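# Set the loose sand core upright into the mould

## Task

Take the sand core lying on the board and stand it up in the empty print of the mould, blade pointing down into the round cavity, matching the core on the opposite side. When finished, every other core and filter in the mould must remain seated where it was.

## Robot and tools

ROBOT. There are two arms, left_arm and right_arm. Each ends in a five-fingered hand: right_arm has a right hand and left_arm a mirrored left hand. In the scene frame the origin sits at table-top height between the arms. +z is up, +x points out over the table, and left_arm is on the +y side. These names do not follow image left and right. The calibrated bases are left_arm at (-0.011, +0.369, -0.003) m and right_arm at (+0.043, -0.271, +0.002) m. A post stands behind the arms and a camera stand sits between them, just behind the bases. Objects may sometimes be nudged by outside pushes.

HAND POINT. Each arm is steered by a hand point located 0.05 m in front of the palm, in line with the index finger. Its +z runs along the straight fingers, which reach about 0.06 to 0.07 m past it. Its +y points out of the palm, and the finger centre lines lie 0.06 m behind the point along -y. For the right hand +x points across the palm away from the thumb; for the left hand +x points toward the thumb. A wrist bracket on the little-finger side sticks out up to 0.10 m across the palm and can collide with things. Arms track commands loosely. They often rest 1 to 3 cm (sometimes 5 cm) short of the command, usually low, and this does not mean contact. Each control step limits the commanded orientation to within 40 degrees of the measured one.

ROW FORMAT (execute_actions and move). A row is one flat list of 28 numbers, each between -1 and 1, covering both arms even if only one moves. The order is: left dx, dy, dz, rx, ry, rz; left little, ring, middle, index, thumb_bend, thumb_turn; left force_limit, speed; then the same 14 for the right arm. dx..rz are offsets, not poses. They are measured along scene-frame axes from that arm's Hand target as it stood when the action or move began. 1.0 equals 0.6 m or 180 degrees. rx, ry, rz form a single rotation vector, turned about the Hand target position. Every row of one action counts from the same start, so sending the same offset again moves the arm further. Six zeros request nothing new for that arm.

HAND NUMBERS are absolute targets. For fingers and thumb_bend, +1 means straight/open and -1 means curled/closed. For thumb_turn, +1 puts the thumb beside the palm and -1 puts it opposite the fingers. force_limit runs from about 0 N at -1 to 10 N at +1 (15 N for the thumb motors). speed rises from near zero at -1 to full at +0.48 and stays full up to +1. For a gentle grip, close at speed -0.94 or lower. With the thumb turned in, the hand can wrap objects about 0.035 to 0.065 m thick. A motor only starts when its target changes by 0.002 or more. To keep a hand unchanged, resend the eight numbers of its last executed row; if none has run yet, send hand_measured plus hand_force_limit and hand_speed.

TOOLS.
- execute_actions(actions, cameras): actions is a list of actions. Each action holds up to 15 rows, one per 1/30 s step; the last row is held through step 15. Images are returned only when actions is empty or cameras requests them.
- move(target, speed, blend, blocking, cameras): moves the hand points in straight lines toward one 28-number row, or a list of up to 15 rows. All offsets count from the Hand targets at the start, not from the previous target. speed is in m/s (0.002 to 4.3, default 0.25); turning is capped at twice that in rad/s. blend, in metres, rounds corners; 0 stops at each target. A move lasts at most 10 s, and paths do not avoid obstacles. blocking=false returns after about 0.5 s while the move keeps running. The result adds a move: line ending in done, off_target, moving, held or fault, plus limits such as paced or held.
- wait(seconds): 0 to 3600; lets the scene run and can end early.
- stop(): brakes a running move.
- zoom_image(camera, region): region is [x0, y0, x1, y1] in pixels of the latest image, at most 504x504. Cameras are cam_head_left, cam_head_right, cam_high (896x504) and cam_left_wrist, cam_right_wrist (672x504, fisheye).
- show_instructions(): shows the reference images.
- finished_scene(scene=1): ends the scene for good.

RESULTS. end_effector_position (m) and end_effector_quat_wxyz are given in the scene frame. Hand target is the last commanded pose after clipping, and the next offsets start from it. hand_measured, hand_stopped_by (moving, target, force, stalled, fault) and hand_load_n use the same six-motor order as the row. A lost grip shows only as hand_load_n dropping toward 0. Joint torques are raw, offset and noisy. MOTOR HOT warns of heating; at 100 °C the arm drops for 30 to 60 s.

AVOID. Do not drop parts, even a few millimetres, and do not release a part while it is moving. Avoid fast impacts, hard presses, and pushing against fixed or heavy objects. Never let the two hands or arms press or collide, and never close one hand on the other. Keep everything on the table. Avoid arm stops, overloading the fingers, and holding a stretched-out arm for long periods. The result must stay in place once the robot lets go.

Each tool is called after "Request:" by a JSON object that holds its "api" and its "payload", one argument or row to a line.

Reference images:

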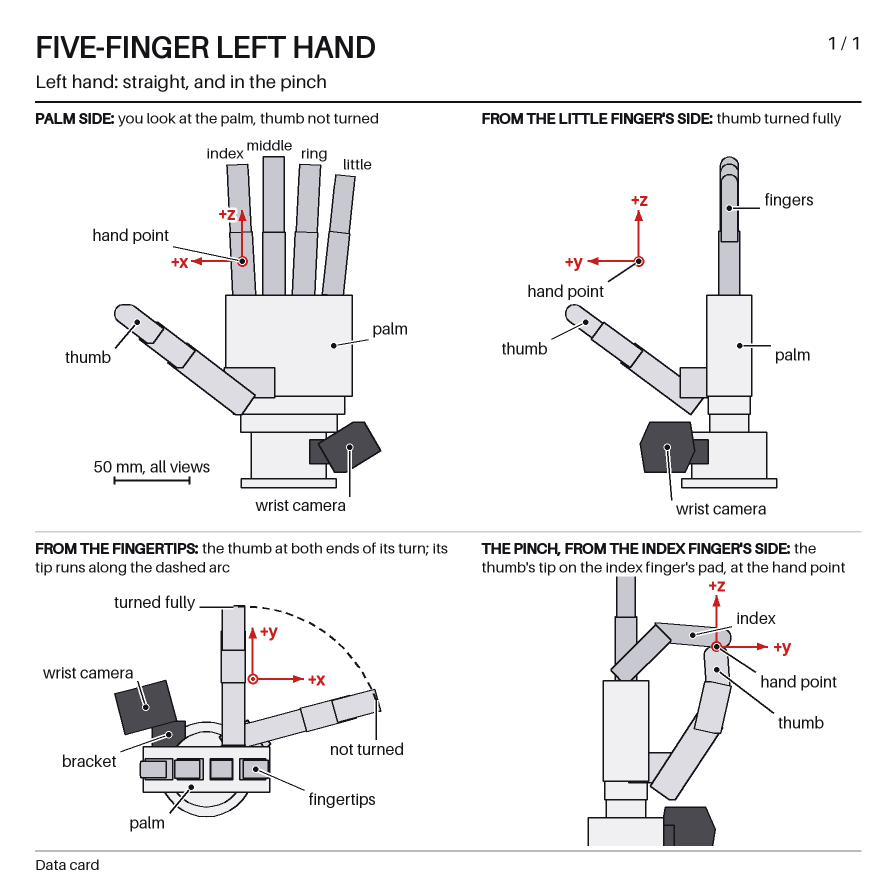

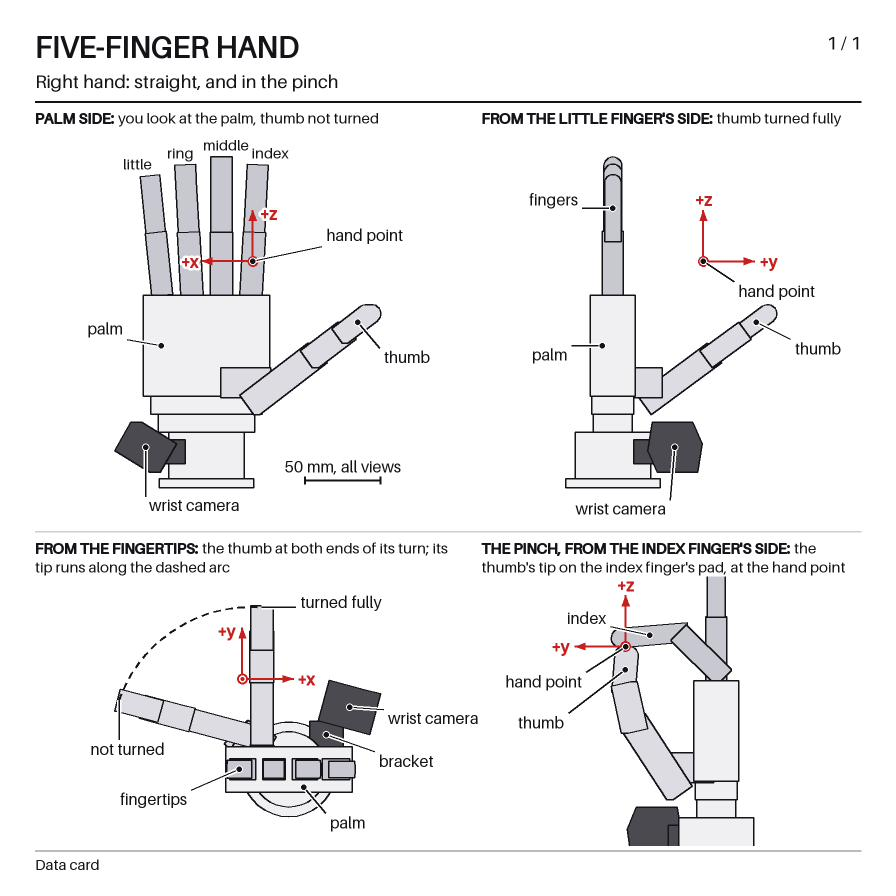

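## Session

Request:
{"api": "execute_actions", "payload": {
  "actions": []
}}

Scene clock: 0.00 s.
left_arm: end_effector_position=(+0.5535, +0.2660, +0.4017) hand_measured=(+1.000, +1.000, +1.000, +1.000, +1.000, +1.000) hand_load_n=(+0.0, +0.0, +0.0, +0.0, +0.0, +0.0) hand_stopped_by=(target, target, target, target, target, target) hand_force_limit=0.00 hand_speed=-0.80 end_effector_quat_wxyz=(+0.707, -0.228, +0.668, -0.049) | right_arm: end_effector_position=(+0.3007, -0.1037, +0.3539) hand_measured=(+1.000, +1.000, +1.000, +1.000, +1.000, +1.000) hand_load_n=(+0.0, +0.0, +0.0, +0.0, +0.0, +0.0) hand_stopped_by=(target, target, target, target, target, target) hand_force_limit=0.00 hand_speed=-0.80 end_effector_quat_wxyz=(+0.253, -0.430, +0.864, +0.058)
Joint positions: left_arm=[-0.462 1.291 1.138 0.158 -0.725 1.175] | right_arm=[0.181 0.845 1.161 -1.41 -0.232 0.916]
Joint velocities: within noise
Joint torques (N m): no reading
Heat: left arm: hottest waist 30 °C; right arm: hottest shoulder 31 °C.
Hand target: left_arm +0.5558, +0.2648, +0.4158; +0.714, -0.232, +0.659, -0.056 | right_arm +0.3030, -0.1033, +0.3615; +0.261, -0.430, +0.862, +0.056

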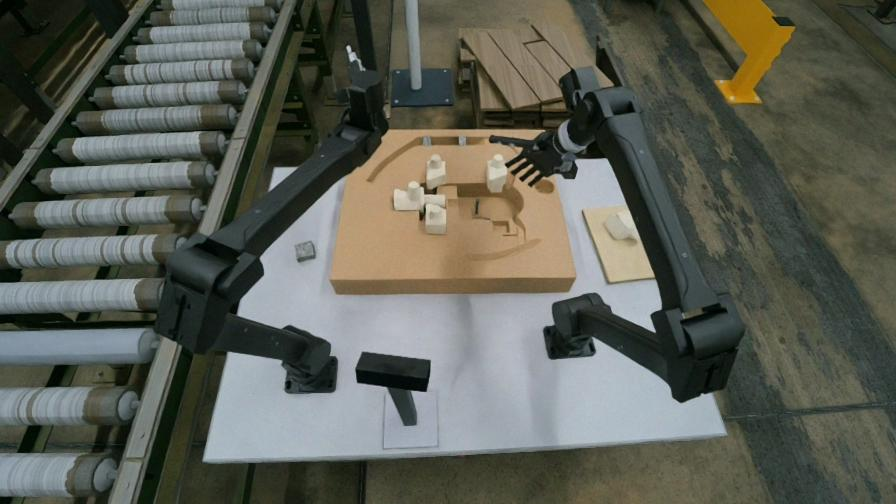

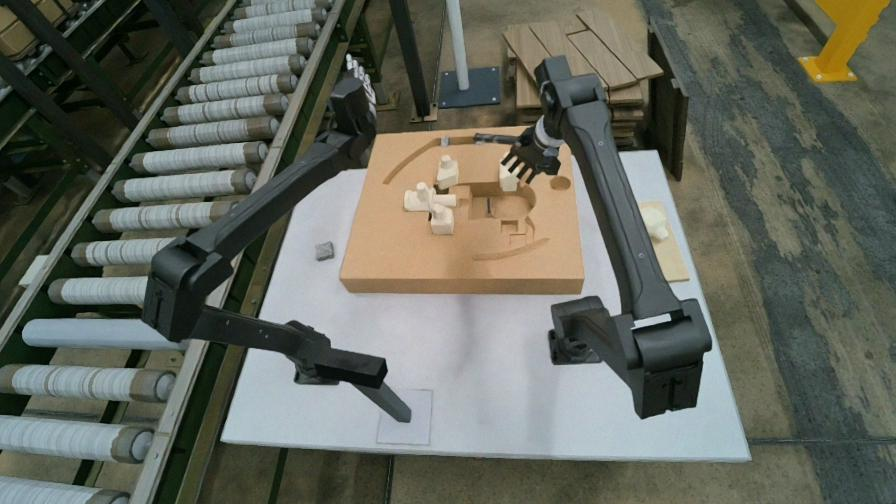

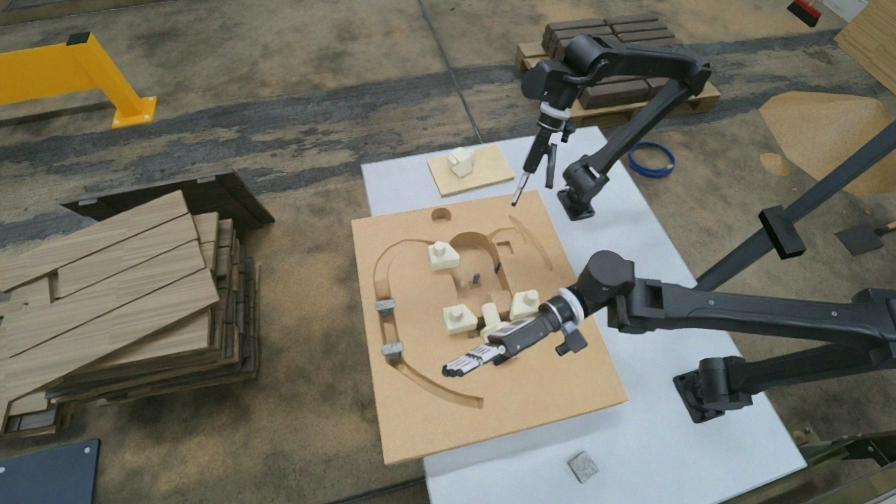

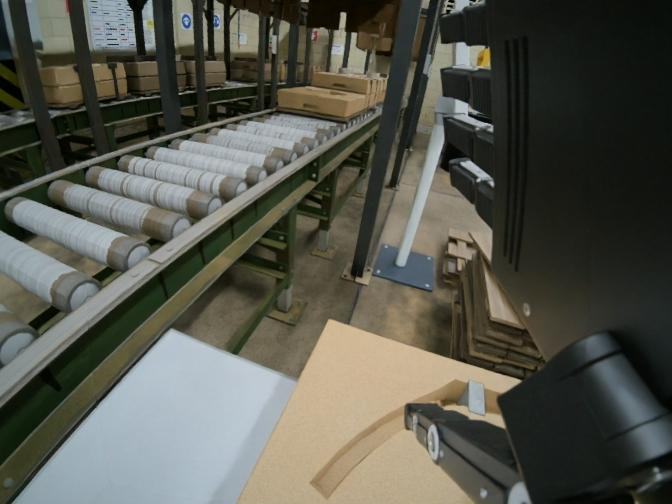

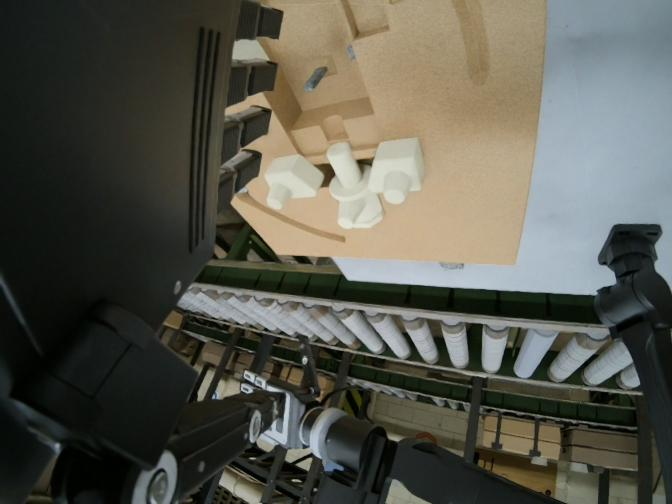

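Request:
{"api": "zoom_image", "payload": {
  "camera": "cam_head_left",
  "region": [560, 180, 680, 300]
}}

Request:
{"api": "zoom_image", "payload": {
  "camera": "cam_high",
  "region": [400, 130, 560, 250]
}}

Request:
{"api": "zoom_image", "payload": {
  "camera": "cam_high",
  "region": [370, 200, 590, 400]
}}

Request:
{"api": "zoom_image", "payload": {
  "camera": "cam_head_left",
  "region": [340, 120, 580, 300]
}}

Request:
{"api": "zoom_image", "payload": {
  "camera": "cam_right_wrist",
  "region": [230, 0, 530, 250]
}}

Request:
{"api": "zoom_image", "payload": {
  "camera": "cam_head_right",
  "region": [600, 160, 720, 280]
}}

Scaled by 4.200 from the camera's image (finer frame: 1280x720).

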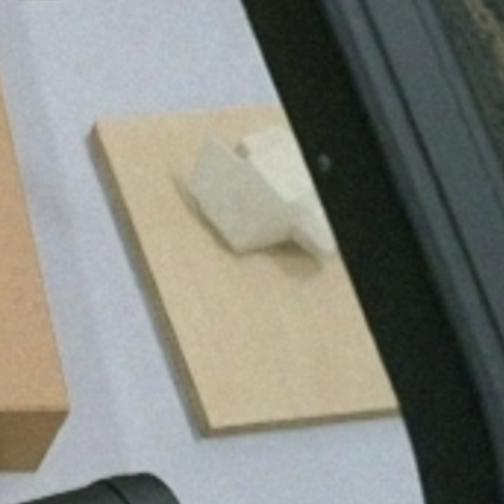

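Scaled by 3.150 from the camera's image (finer frame: 1280x720).

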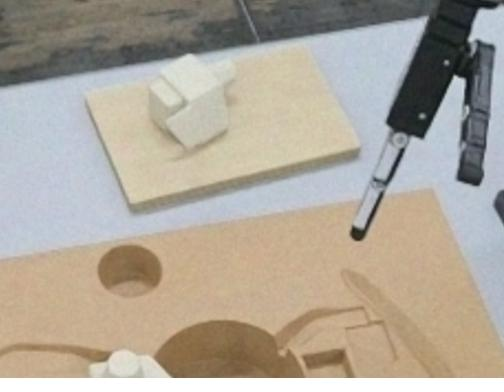

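Scaled by 2.291 from the camera's image (finer frame: 1280x720).

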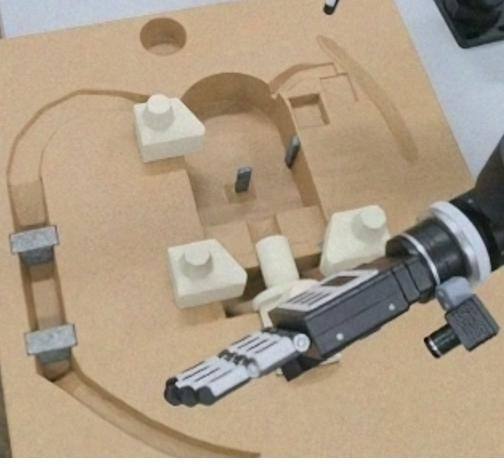

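Scaled by 2.100 from the camera's image (finer frame: 1280x720).

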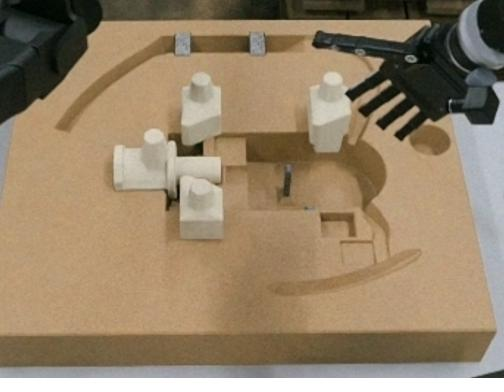

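Scaled by 1.680 from the camera's image (finer frame: 960x720).

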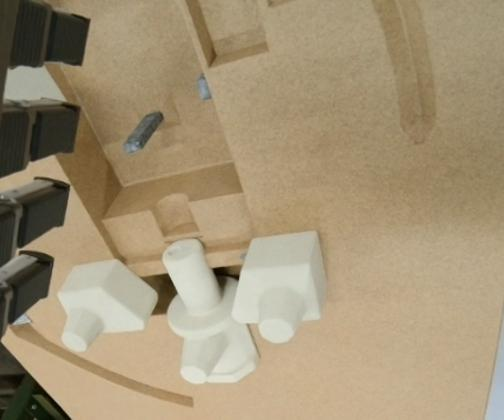

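Scaled by 4.200 from the camera's image (finer frame: 1280x720).

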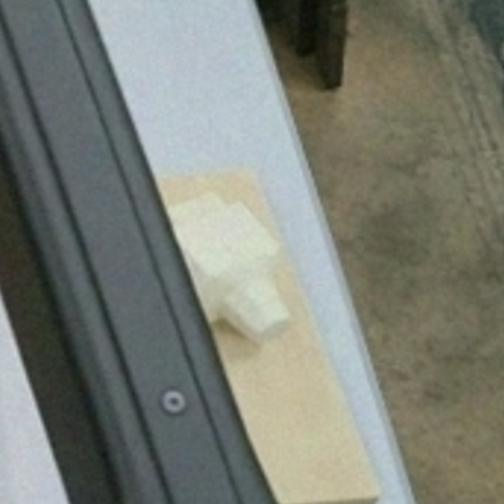

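Request:
{"api": "move", "payload": {
  "target": [0,0,0,0,0,0,1,1,1,1,1,1,0.0,-0.8,-0.065,-0.7495,-0.186,-0.0795,0.1538,-0.1221,1,1,1,1,1,1,0.0,-0.8],
  "cameras": ["all"]
}}

Scene clock: 51.63 s.
left_arm: end_effector_position=(+0.5535, +0.2660, +0.4017) hand_measured=(+1.000, +1.000, +1.000, +1.000, +1.000, +1.000) hand_load_n=(-0.5, +0.0, +0.0, +0.0, +0.0, +0.0) hand_stopped_by=(target, target, target, target, target, target) hand_force_limit=0.00 hand_speed=-0.80 end_effector_quat_wxyz=(+0.707, -0.228, +0.668, -0.049) | right_arm: end_effector_position=(+0.2589, -0.5416, +0.2404) hand_measured=(+1.000, +1.000, +1.000, +1.000, +1.000, +1.000) hand_load_n=(+0.0, +0.0, +0.0, +0.0, +0.0, +0.0) hand_stopped_by=(target, target, target, target, target, target) hand_force_limit=0.00 hand_speed=-0.80 end_effector_quat_wxyz=(-0.006, -0.259, +0.966, +0.018)
Joint positions: left_arm=[-0.462 1.291 1.138 0.158 -0.725 1.175] | right_arm=[-1.027 1.419 1.39 -1.58 0 0.051]
Joint torques (N m): left_arm=[0.32 -10.4 10.73 2.03 -0.04 0.03] | right_arm=[-1.67 -9.47 10.8 0.83 0.02 -0.13]
Heat: left arm: hottest elbow 42 °C; right arm: hottest elbow 40 °C.
Hand target: left_arm +0.5558, +0.2648, +0.4158; +0.714, -0.232, +0.659, -0.056 | right_arm +0.2640, -0.5529, +0.2500; +0.000, -0.263, +0.965, +0.000
Off the commanded pose: left_arm 0.014 m, 2 deg | right_arm 0.016 m, 2 deg.
move: off_target (right_arm)
cam_right_wrist: T_world_to_cam=[[-0.72518, 0.68794, -0.02932, 0.57243], [0.56297, 0.61689, 0.55002, 0.04821], [0.39647, 0.38235, -0.83464, 0.42088]] pos_world=[0.22111, -0.58446, 0.34155]

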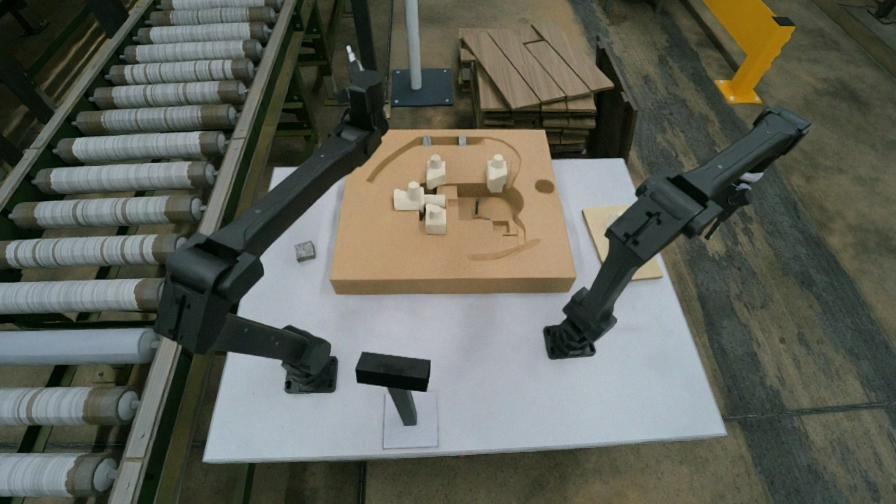

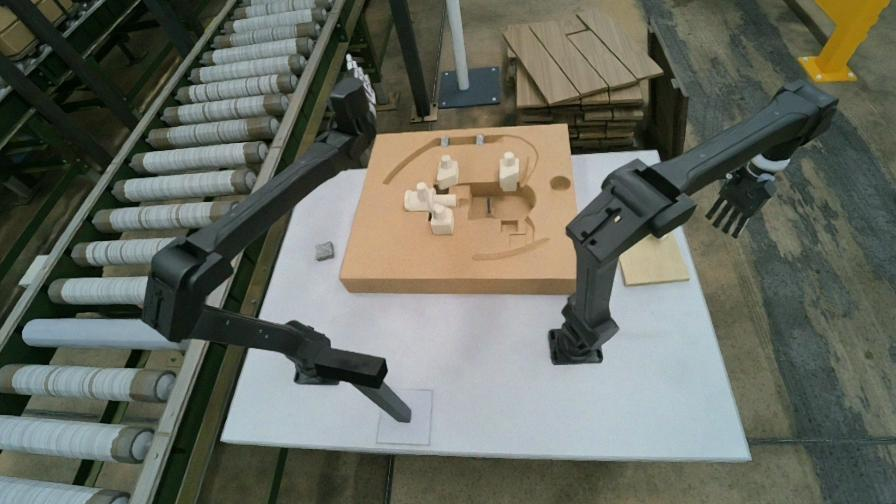

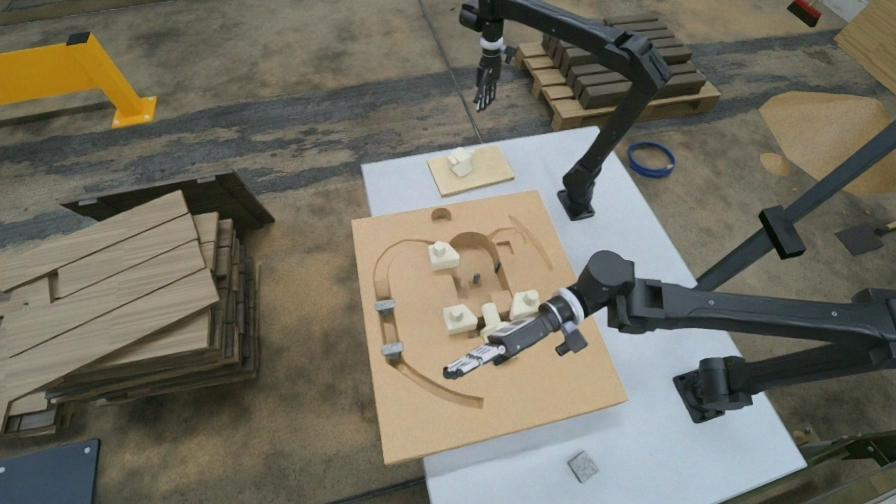

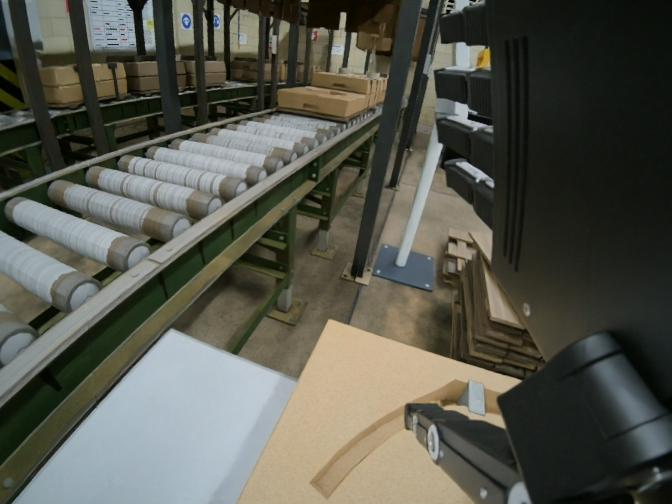

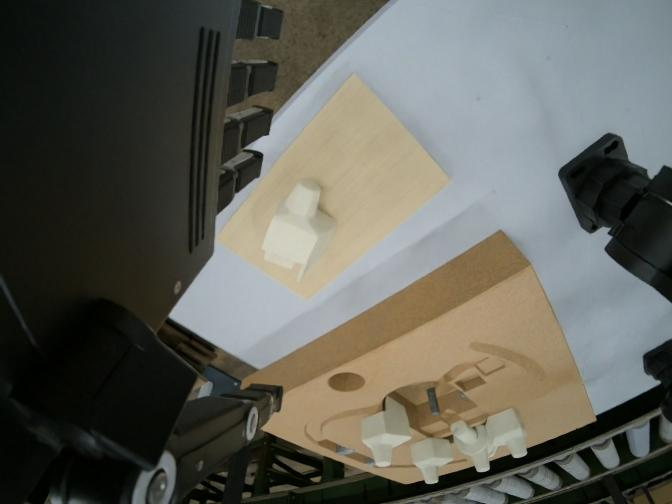

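Request:
{"api": "zoom_image", "payload": {
  "camera": "cam_right_wrist",
  "region": [220, 150, 360, 290]
}}

Request:
{"api": "zoom_image", "payload": {
  "camera": "cam_right_wrist",
  "region": [300, 320, 560, 500]
}}

Request:
{"api": "zoom_image", "payload": {
  "camera": "cam_high",
  "region": [430, 140, 500, 200]
}}

Request:
{"api": "zoom_image", "payload": {
  "camera": "cam_head_right",
  "region": [420, 130, 580, 270]
}}

Request:
{"api": "zoom_image", "payload": {
  "camera": "cam_high",
  "region": [410, 200, 560, 320]
}}

Scaled by 3.600 from the camera's image (finer frame: 960x720).

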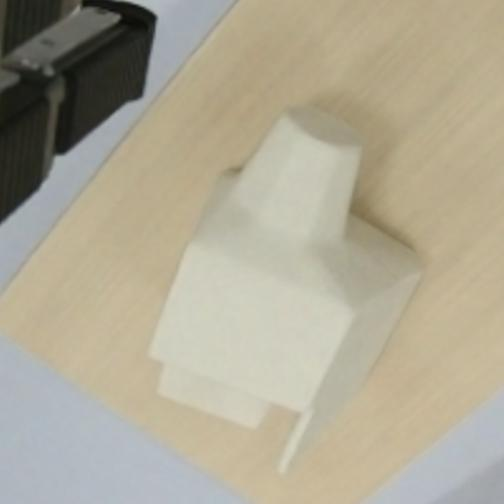

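Scaled by 1.938 from the camera's image (finer frame: 960x720).

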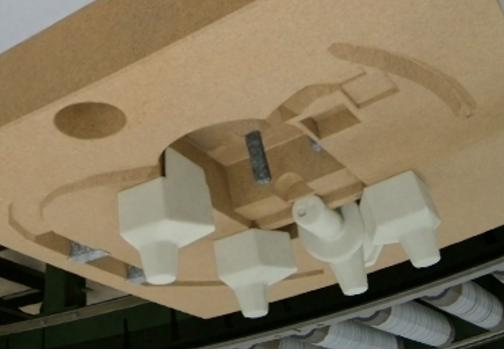

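Scaled by 7.200 from the camera's image (finer frame: 1280x720).

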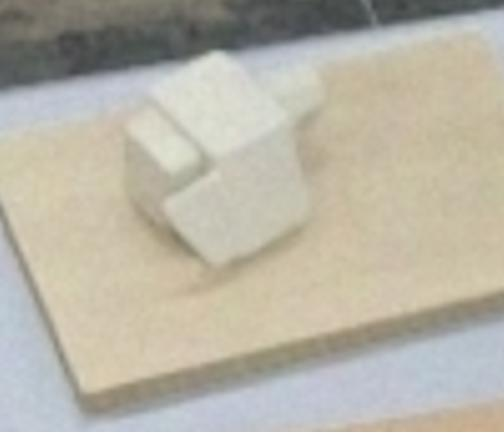

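Scaled by 3.150 from the camera's image (finer frame: 1280x720).

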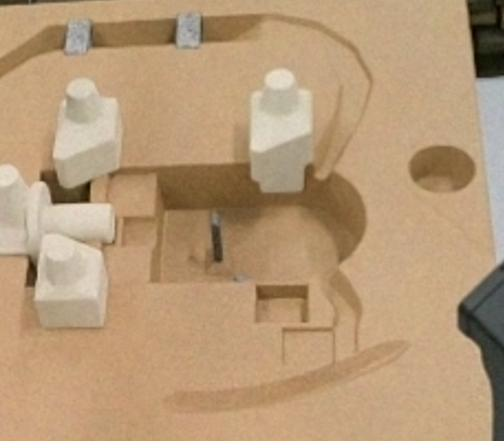

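Scaled by 3.360 from the camera's image (finer frame: 1280x720).

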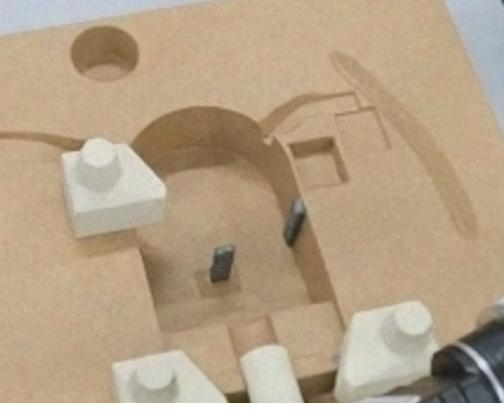

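Request:
{"api": "move", "payload": {
  "target": [0,0,0,0,0,0,1,1,1,1,1,1,0.0,-0.8,0,0.55,0.05,0,0,0,1,1,1,1,1,1,0.0,-0.8],
  "cameras": ["cam_right_wrist","cam_head_right","cam_high","cam_head_left"]
}}

Scene clock: 70.27 s.
left_arm: end_effector_position=(+0.5535, +0.2660, +0.4017) hand_measured=(+1.000, +1.000, +1.000, +1.000, +1.000, +1.000) hand_load_n=(+0.5, +0.0, +0.0, +0.0, +0.0, +0.0) hand_stopped_by=(target, target, target, target, target, target) hand_force_limit=0.00 hand_speed=-0.80 end_effector_quat_wxyz=(+0.707, -0.228, +0.668, -0.049) | right_arm: end_effector_position=(+0.2671, -0.2233, +0.2820) hand_measured=(+1.000, +1.000, +1.000, +1.000, +1.000, +1.000) hand_load_n=(+0.0, +0.0, +0.0, +0.0, +0.0, +0.0) hand_stopped_by=(target, target, target, target, target, target) hand_force_limit=0.00 hand_speed=-0.80 end_effector_quat_wxyz=(+0.053, -0.273, +0.961, -0.009)
Joint positions: left_arm=[-0.462 1.291 1.138 0.158 -0.725 1.175] | right_arm=[-0.135 0.869 1.087 -1.684 -0.022 0.916]
Joint torques (N m): left_arm=[0.85 -10.17 10.7 2.02 -0.03 0.03] | right_arm=[-1.67 -1.85 7.43 0.55 0.04 0.12]
Heat: left arm: hottest elbow 44 °C; right arm: hottest elbow 43 °C.
Hand target: left_arm +0.5558, +0.2648, +0.4158; +0.714, -0.232, +0.659, -0.056 | right_arm +0.2639, -0.2229, +0.2800; +0.000, -0.263, +0.965, +0.000
Off the commanded pose: left_arm 0.014 m, 2 deg | right_arm 0.004 m, 6 deg.
joint sent to its limit (right arm) — joint 4 (wrist pitch), lower limit. The joint targets are off in orientation, not in position.
move: off_target (right_arm)
cam_right_wrist: T_world_to_cam=[[-0.73236, 0.66677, -0.13806, 0.38847], [0.47264, 0.64375, 0.60182, -0.16016], [0.49016, 0.3755, -0.7866, 0.29056]] pos_world=[0.21778, -0.26502, 0.37858]
Images, in order (width x height): cam_head_left 896x504, cam_head_right 896x504, cam_high 896x504, cam_right_wrist 672x504.

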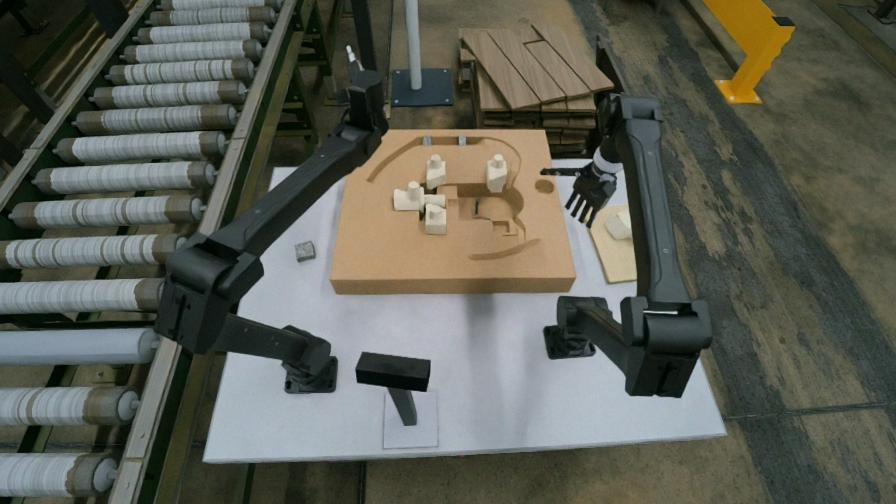

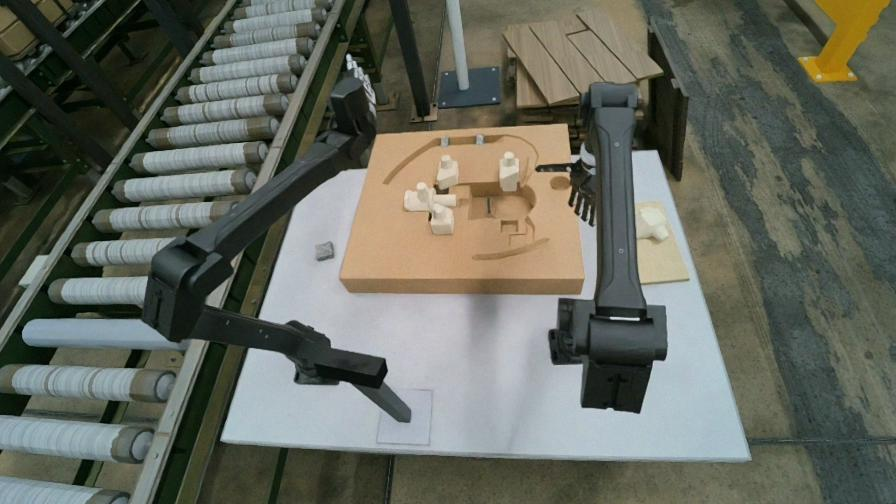

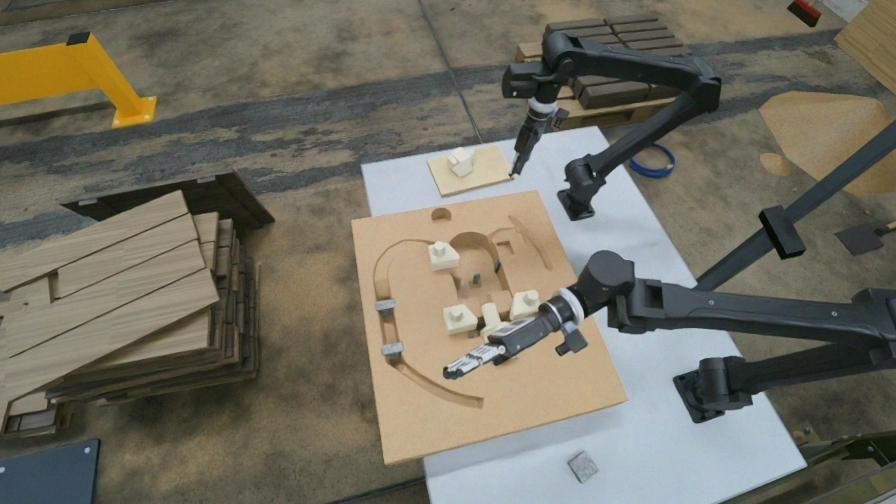

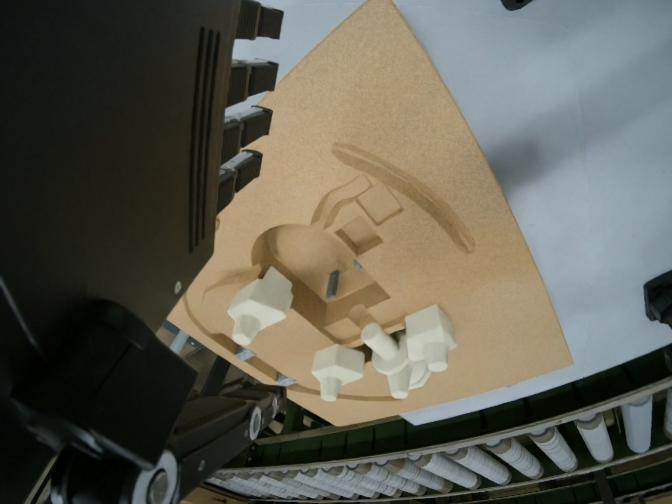

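Request:
{"api": "zoom_image", "payload": {
  "camera": "cam_right_wrist",
  "region": [220, 140, 460, 320]
}}

Request:
{"api": "zoom_image", "payload": {
  "camera": "cam_head_left",
  "region": [450, 140, 570, 260]
}}

Request:
{"api": "zoom_image", "payload": {
  "camera": "cam_head_right",
  "region": [460, 140, 580, 260]
}}

Request:
{"api": "zoom_image", "payload": {
  "camera": "cam_head_right",
  "region": [620, 180, 700, 260]
}}

Scaled by 2.100 from the camera's image (finer frame: 960x720).

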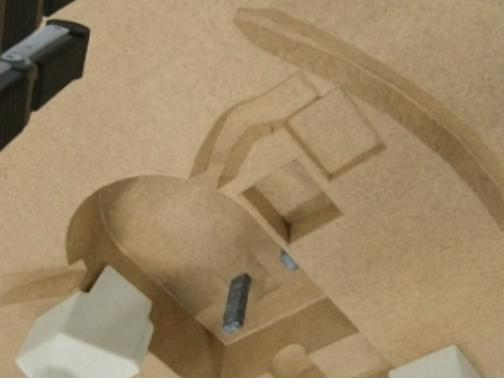

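Scaled by 4.200 from the camera's image (finer frame: 1280x720).

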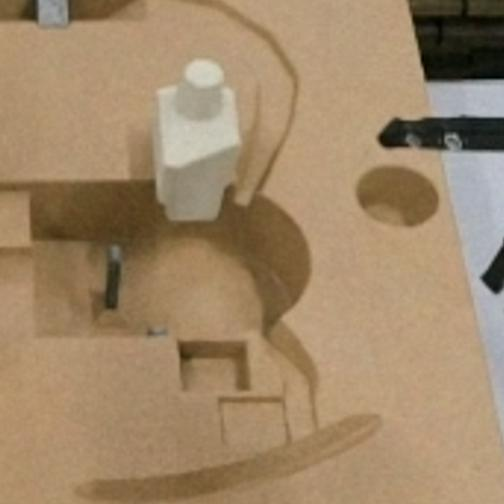

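Scaled by 4.200 from the camera's image (finer frame: 1280x720).

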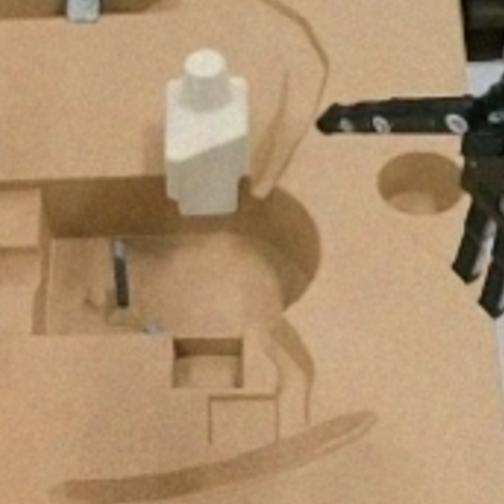

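Scaled by 6.300 from the camera's image (finer frame: 1280x720).

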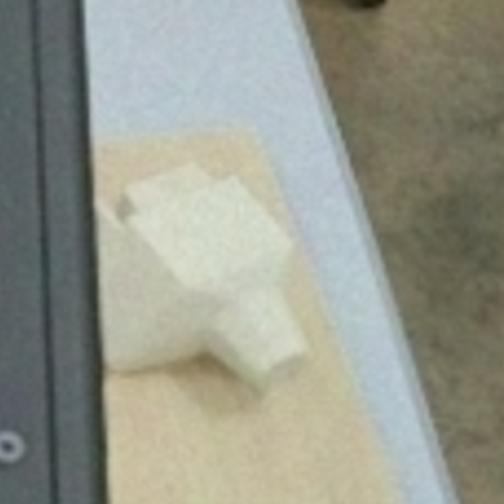

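Request:
{"api": "zoom_image", "payload": {
  "camera": "cam_high",
  "region": [420, 230, 470, 280]
}}

Request:
{"api": "zoom_image", "payload": {
  "camera": "cam_right_wrist",
  "region": [220, 250, 310, 350]
}}

Request:
{"api": "zoom_image", "payload": {
  "camera": "cam_right_wrist",
  "region": [310, 160, 420, 270]
}}

Request:
{"api": "zoom_image", "payload": {
  "camera": "cam_high",
  "region": [480, 220, 560, 300]
}}

Scaled by 10.080 from the camera's image (finer frame: 1280x720).

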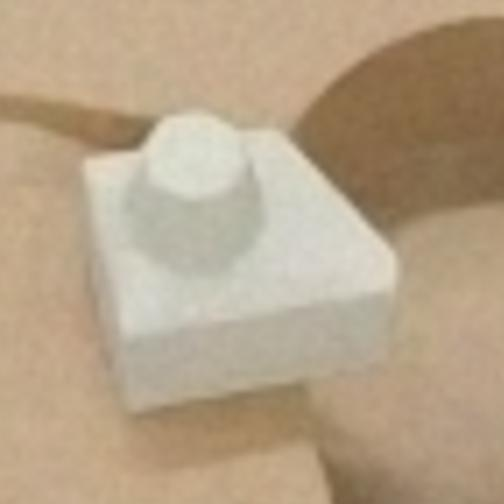

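Scaled by 5.040 from the camera's image (finer frame: 960x720).

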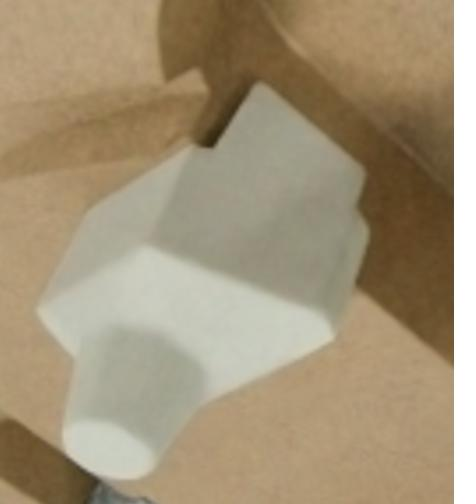

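Scaled by 4.582 from the camera's image (finer frame: 960x720).

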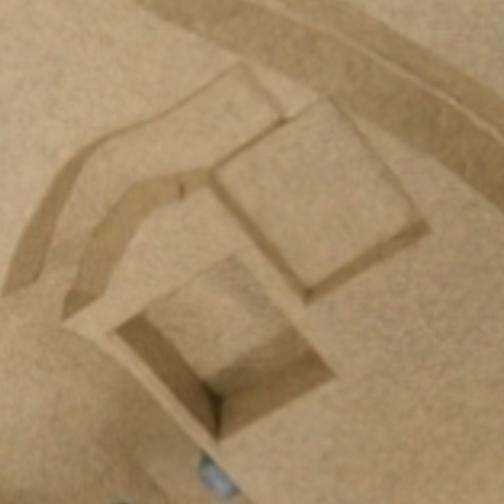

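Scaled by 6.300 from the camera's image (finer frame: 1280x720).

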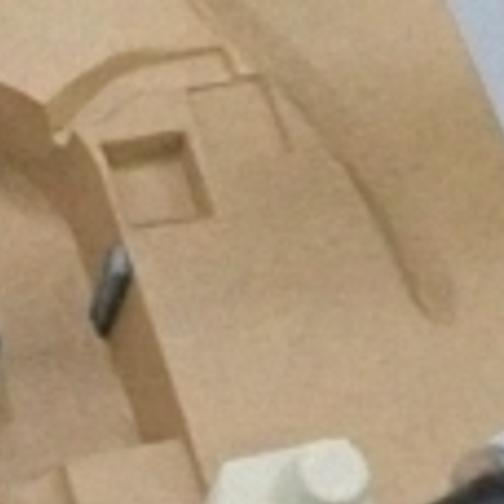

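Request:
{"api": "move", "payload": {
  "target": [0,0,0,0,0,0,1,1,1,1,1,1,0.0,-0.8,0.188,-0.447,-0.2,0,0,-0.287,-1,-1,-1,1,1,1,-0.4,-0.2],
  "cameras": ["cam_right_wrist","cam_head_right","cam_high","cam_head_left"]
}}

Scene clock: 216.03 s.
left_arm: end_effector_position=(+0.5535, +0.2660, +0.4017) hand_measured=(+1.000, +1.000, +1.000, +1.000, +1.000, +1.000) hand_load_n=(+0.0, +0.0, +0.0, +0.0, +0.0, +0.0) hand_stopped_by=(target, target, target, target, target, target) hand_force_limit=0.00 hand_speed=-0.80 end_effector_quat_wxyz=(+0.707, -0.228, +0.668, -0.049) | right_arm: end_effector_position=(+0.3661, -0.4773, +0.1506) hand_measured=(-1.000, -1.000, -1.000, +1.000, +1.000, +1.000) hand_load_n=(+0.0, +0.0, +0.0, +0.0, +0.0, +0.0) hand_stopped_by=(target, target, target, target, target, target) hand_force_limit=-0.40 hand_speed=-0.20 end_effector_quat_wxyz=(-0.014, +0.175, +0.984, +0.010)
Joint positions: left_arm=[-0.462 1.291 1.138 0.158 -0.725 1.175] | right_arm=[-0.777 1.369 1.108 -1.344 -0.002 1.176]
Joint torques (N m): left_arm=[0.44 -10.64 10.7 2 -0.03 0.03] | right_arm=[-1.79 -8.12 10.3 1.01 0.04 0.08]
Heat: left arm: hottest elbow 49 °C; right arm: hottest elbow 42 °C.
Hand target: left_arm +0.5558, +0.2648, +0.4158; +0.714, -0.232, +0.659, -0.056 | right_arm +0.3766, -0.4912, +0.1599; +0.000, +0.184, +0.983, +0.000
Off the commanded pose: left_arm 0.014 m, 2 deg | right_arm 0.020 m, 2 deg.
move: off_target (right_arm)
cam_right_wrist: T_world_to_cam=[[0.06218, 0.99713, -0.0433, 0.46473], [0.85362, -0.03065, 0.51999, -0.41344], [0.51717, -0.0693, -0.85307, 0.02183]] pos_world=[0.31273, -0.47455, 0.25373]
Images, in order (width x height): cam_head_left 896x504, cam_head_right 896x504, cam_high 896x504, cam_right_wrist 672x504.

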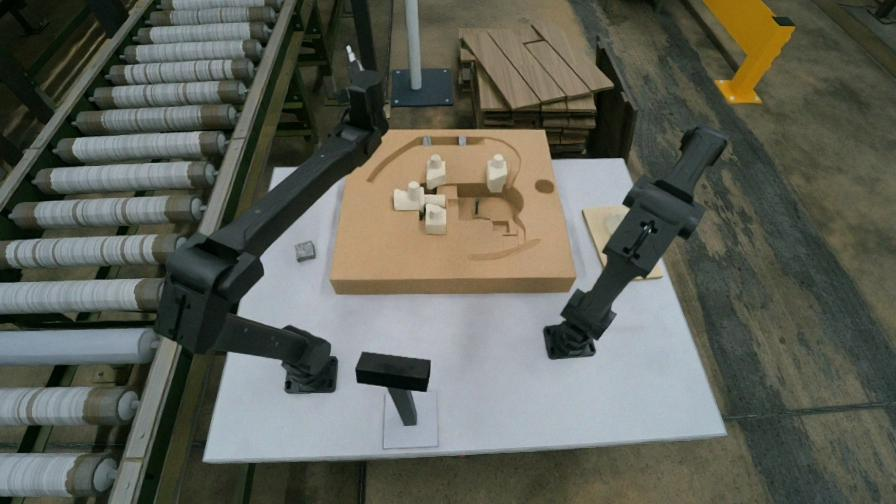

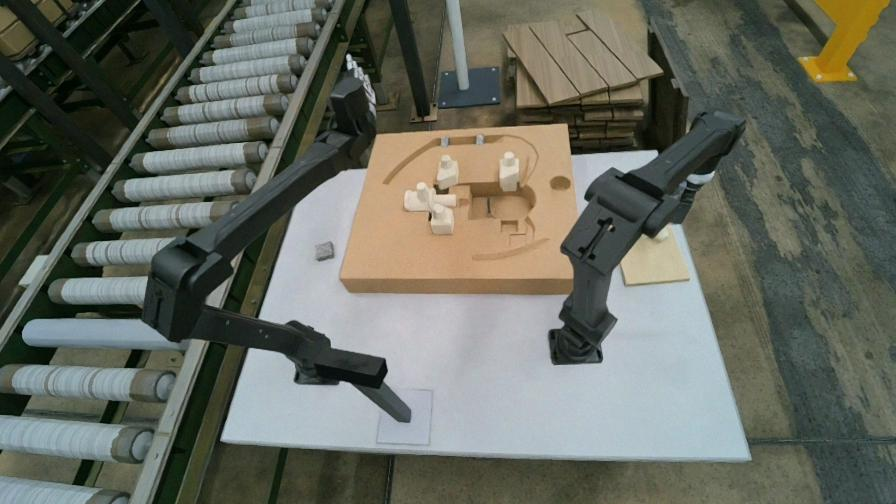

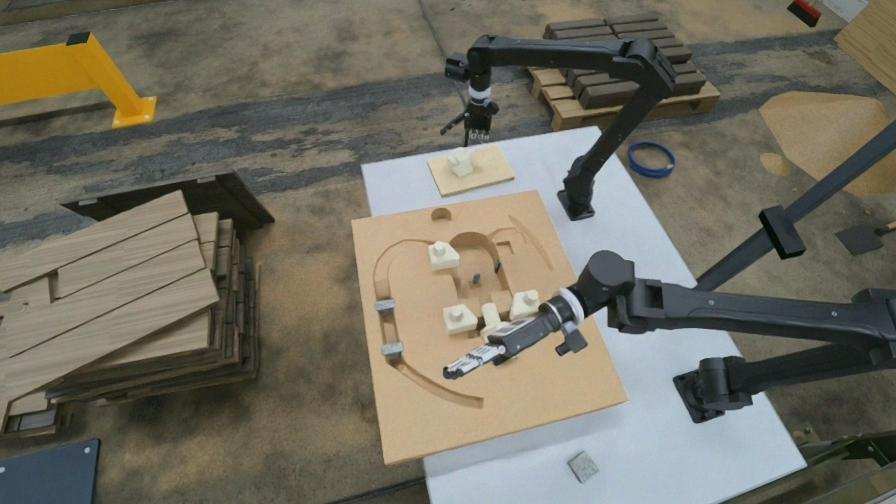

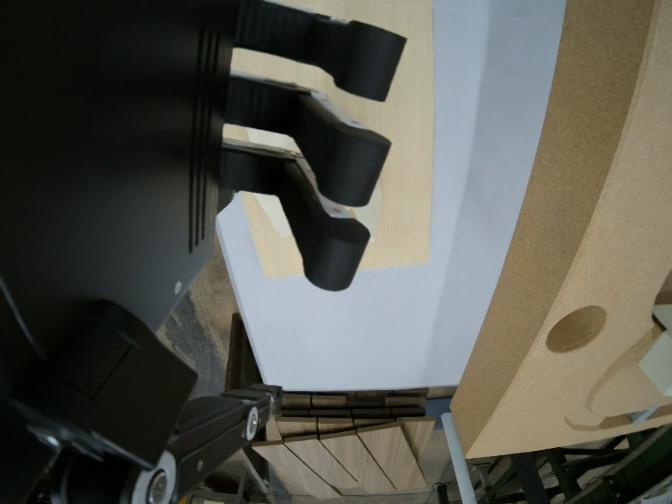

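Request:
{"api": "zoom_image", "payload": {
  "camera": "cam_right_wrist",
  "region": [210, 60, 450, 300]
}}

Request:
{"api": "zoom_image", "payload": {
  "camera": "cam_high",
  "region": [410, 100, 530, 200]
}}

Scaled by 2.100 from the camera's image (finer frame: 960x720).

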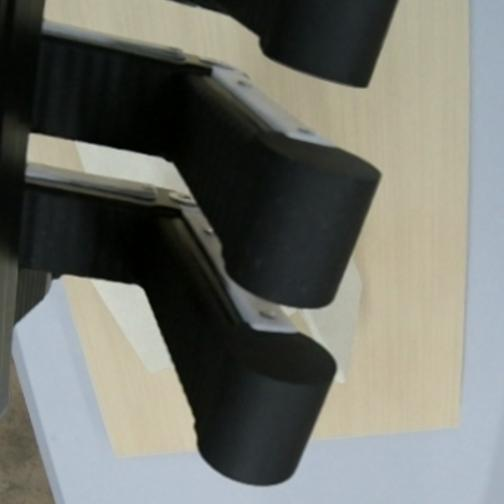

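Scaled by 4.200 from the camera's image (finer frame: 1280x720).

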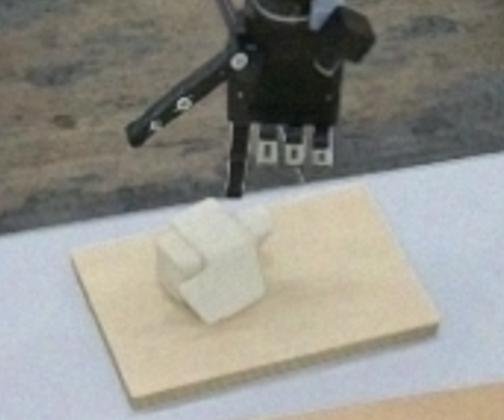

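Request:
{"api": "zoom_image", "payload": {
  "camera": "cam_high",
  "region": [440, 140, 480, 180]
}}

Scaled by 12.600 from the camera's image (finer frame: 1280x720).

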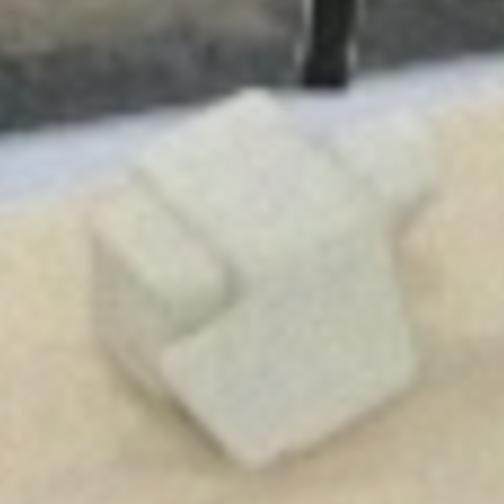

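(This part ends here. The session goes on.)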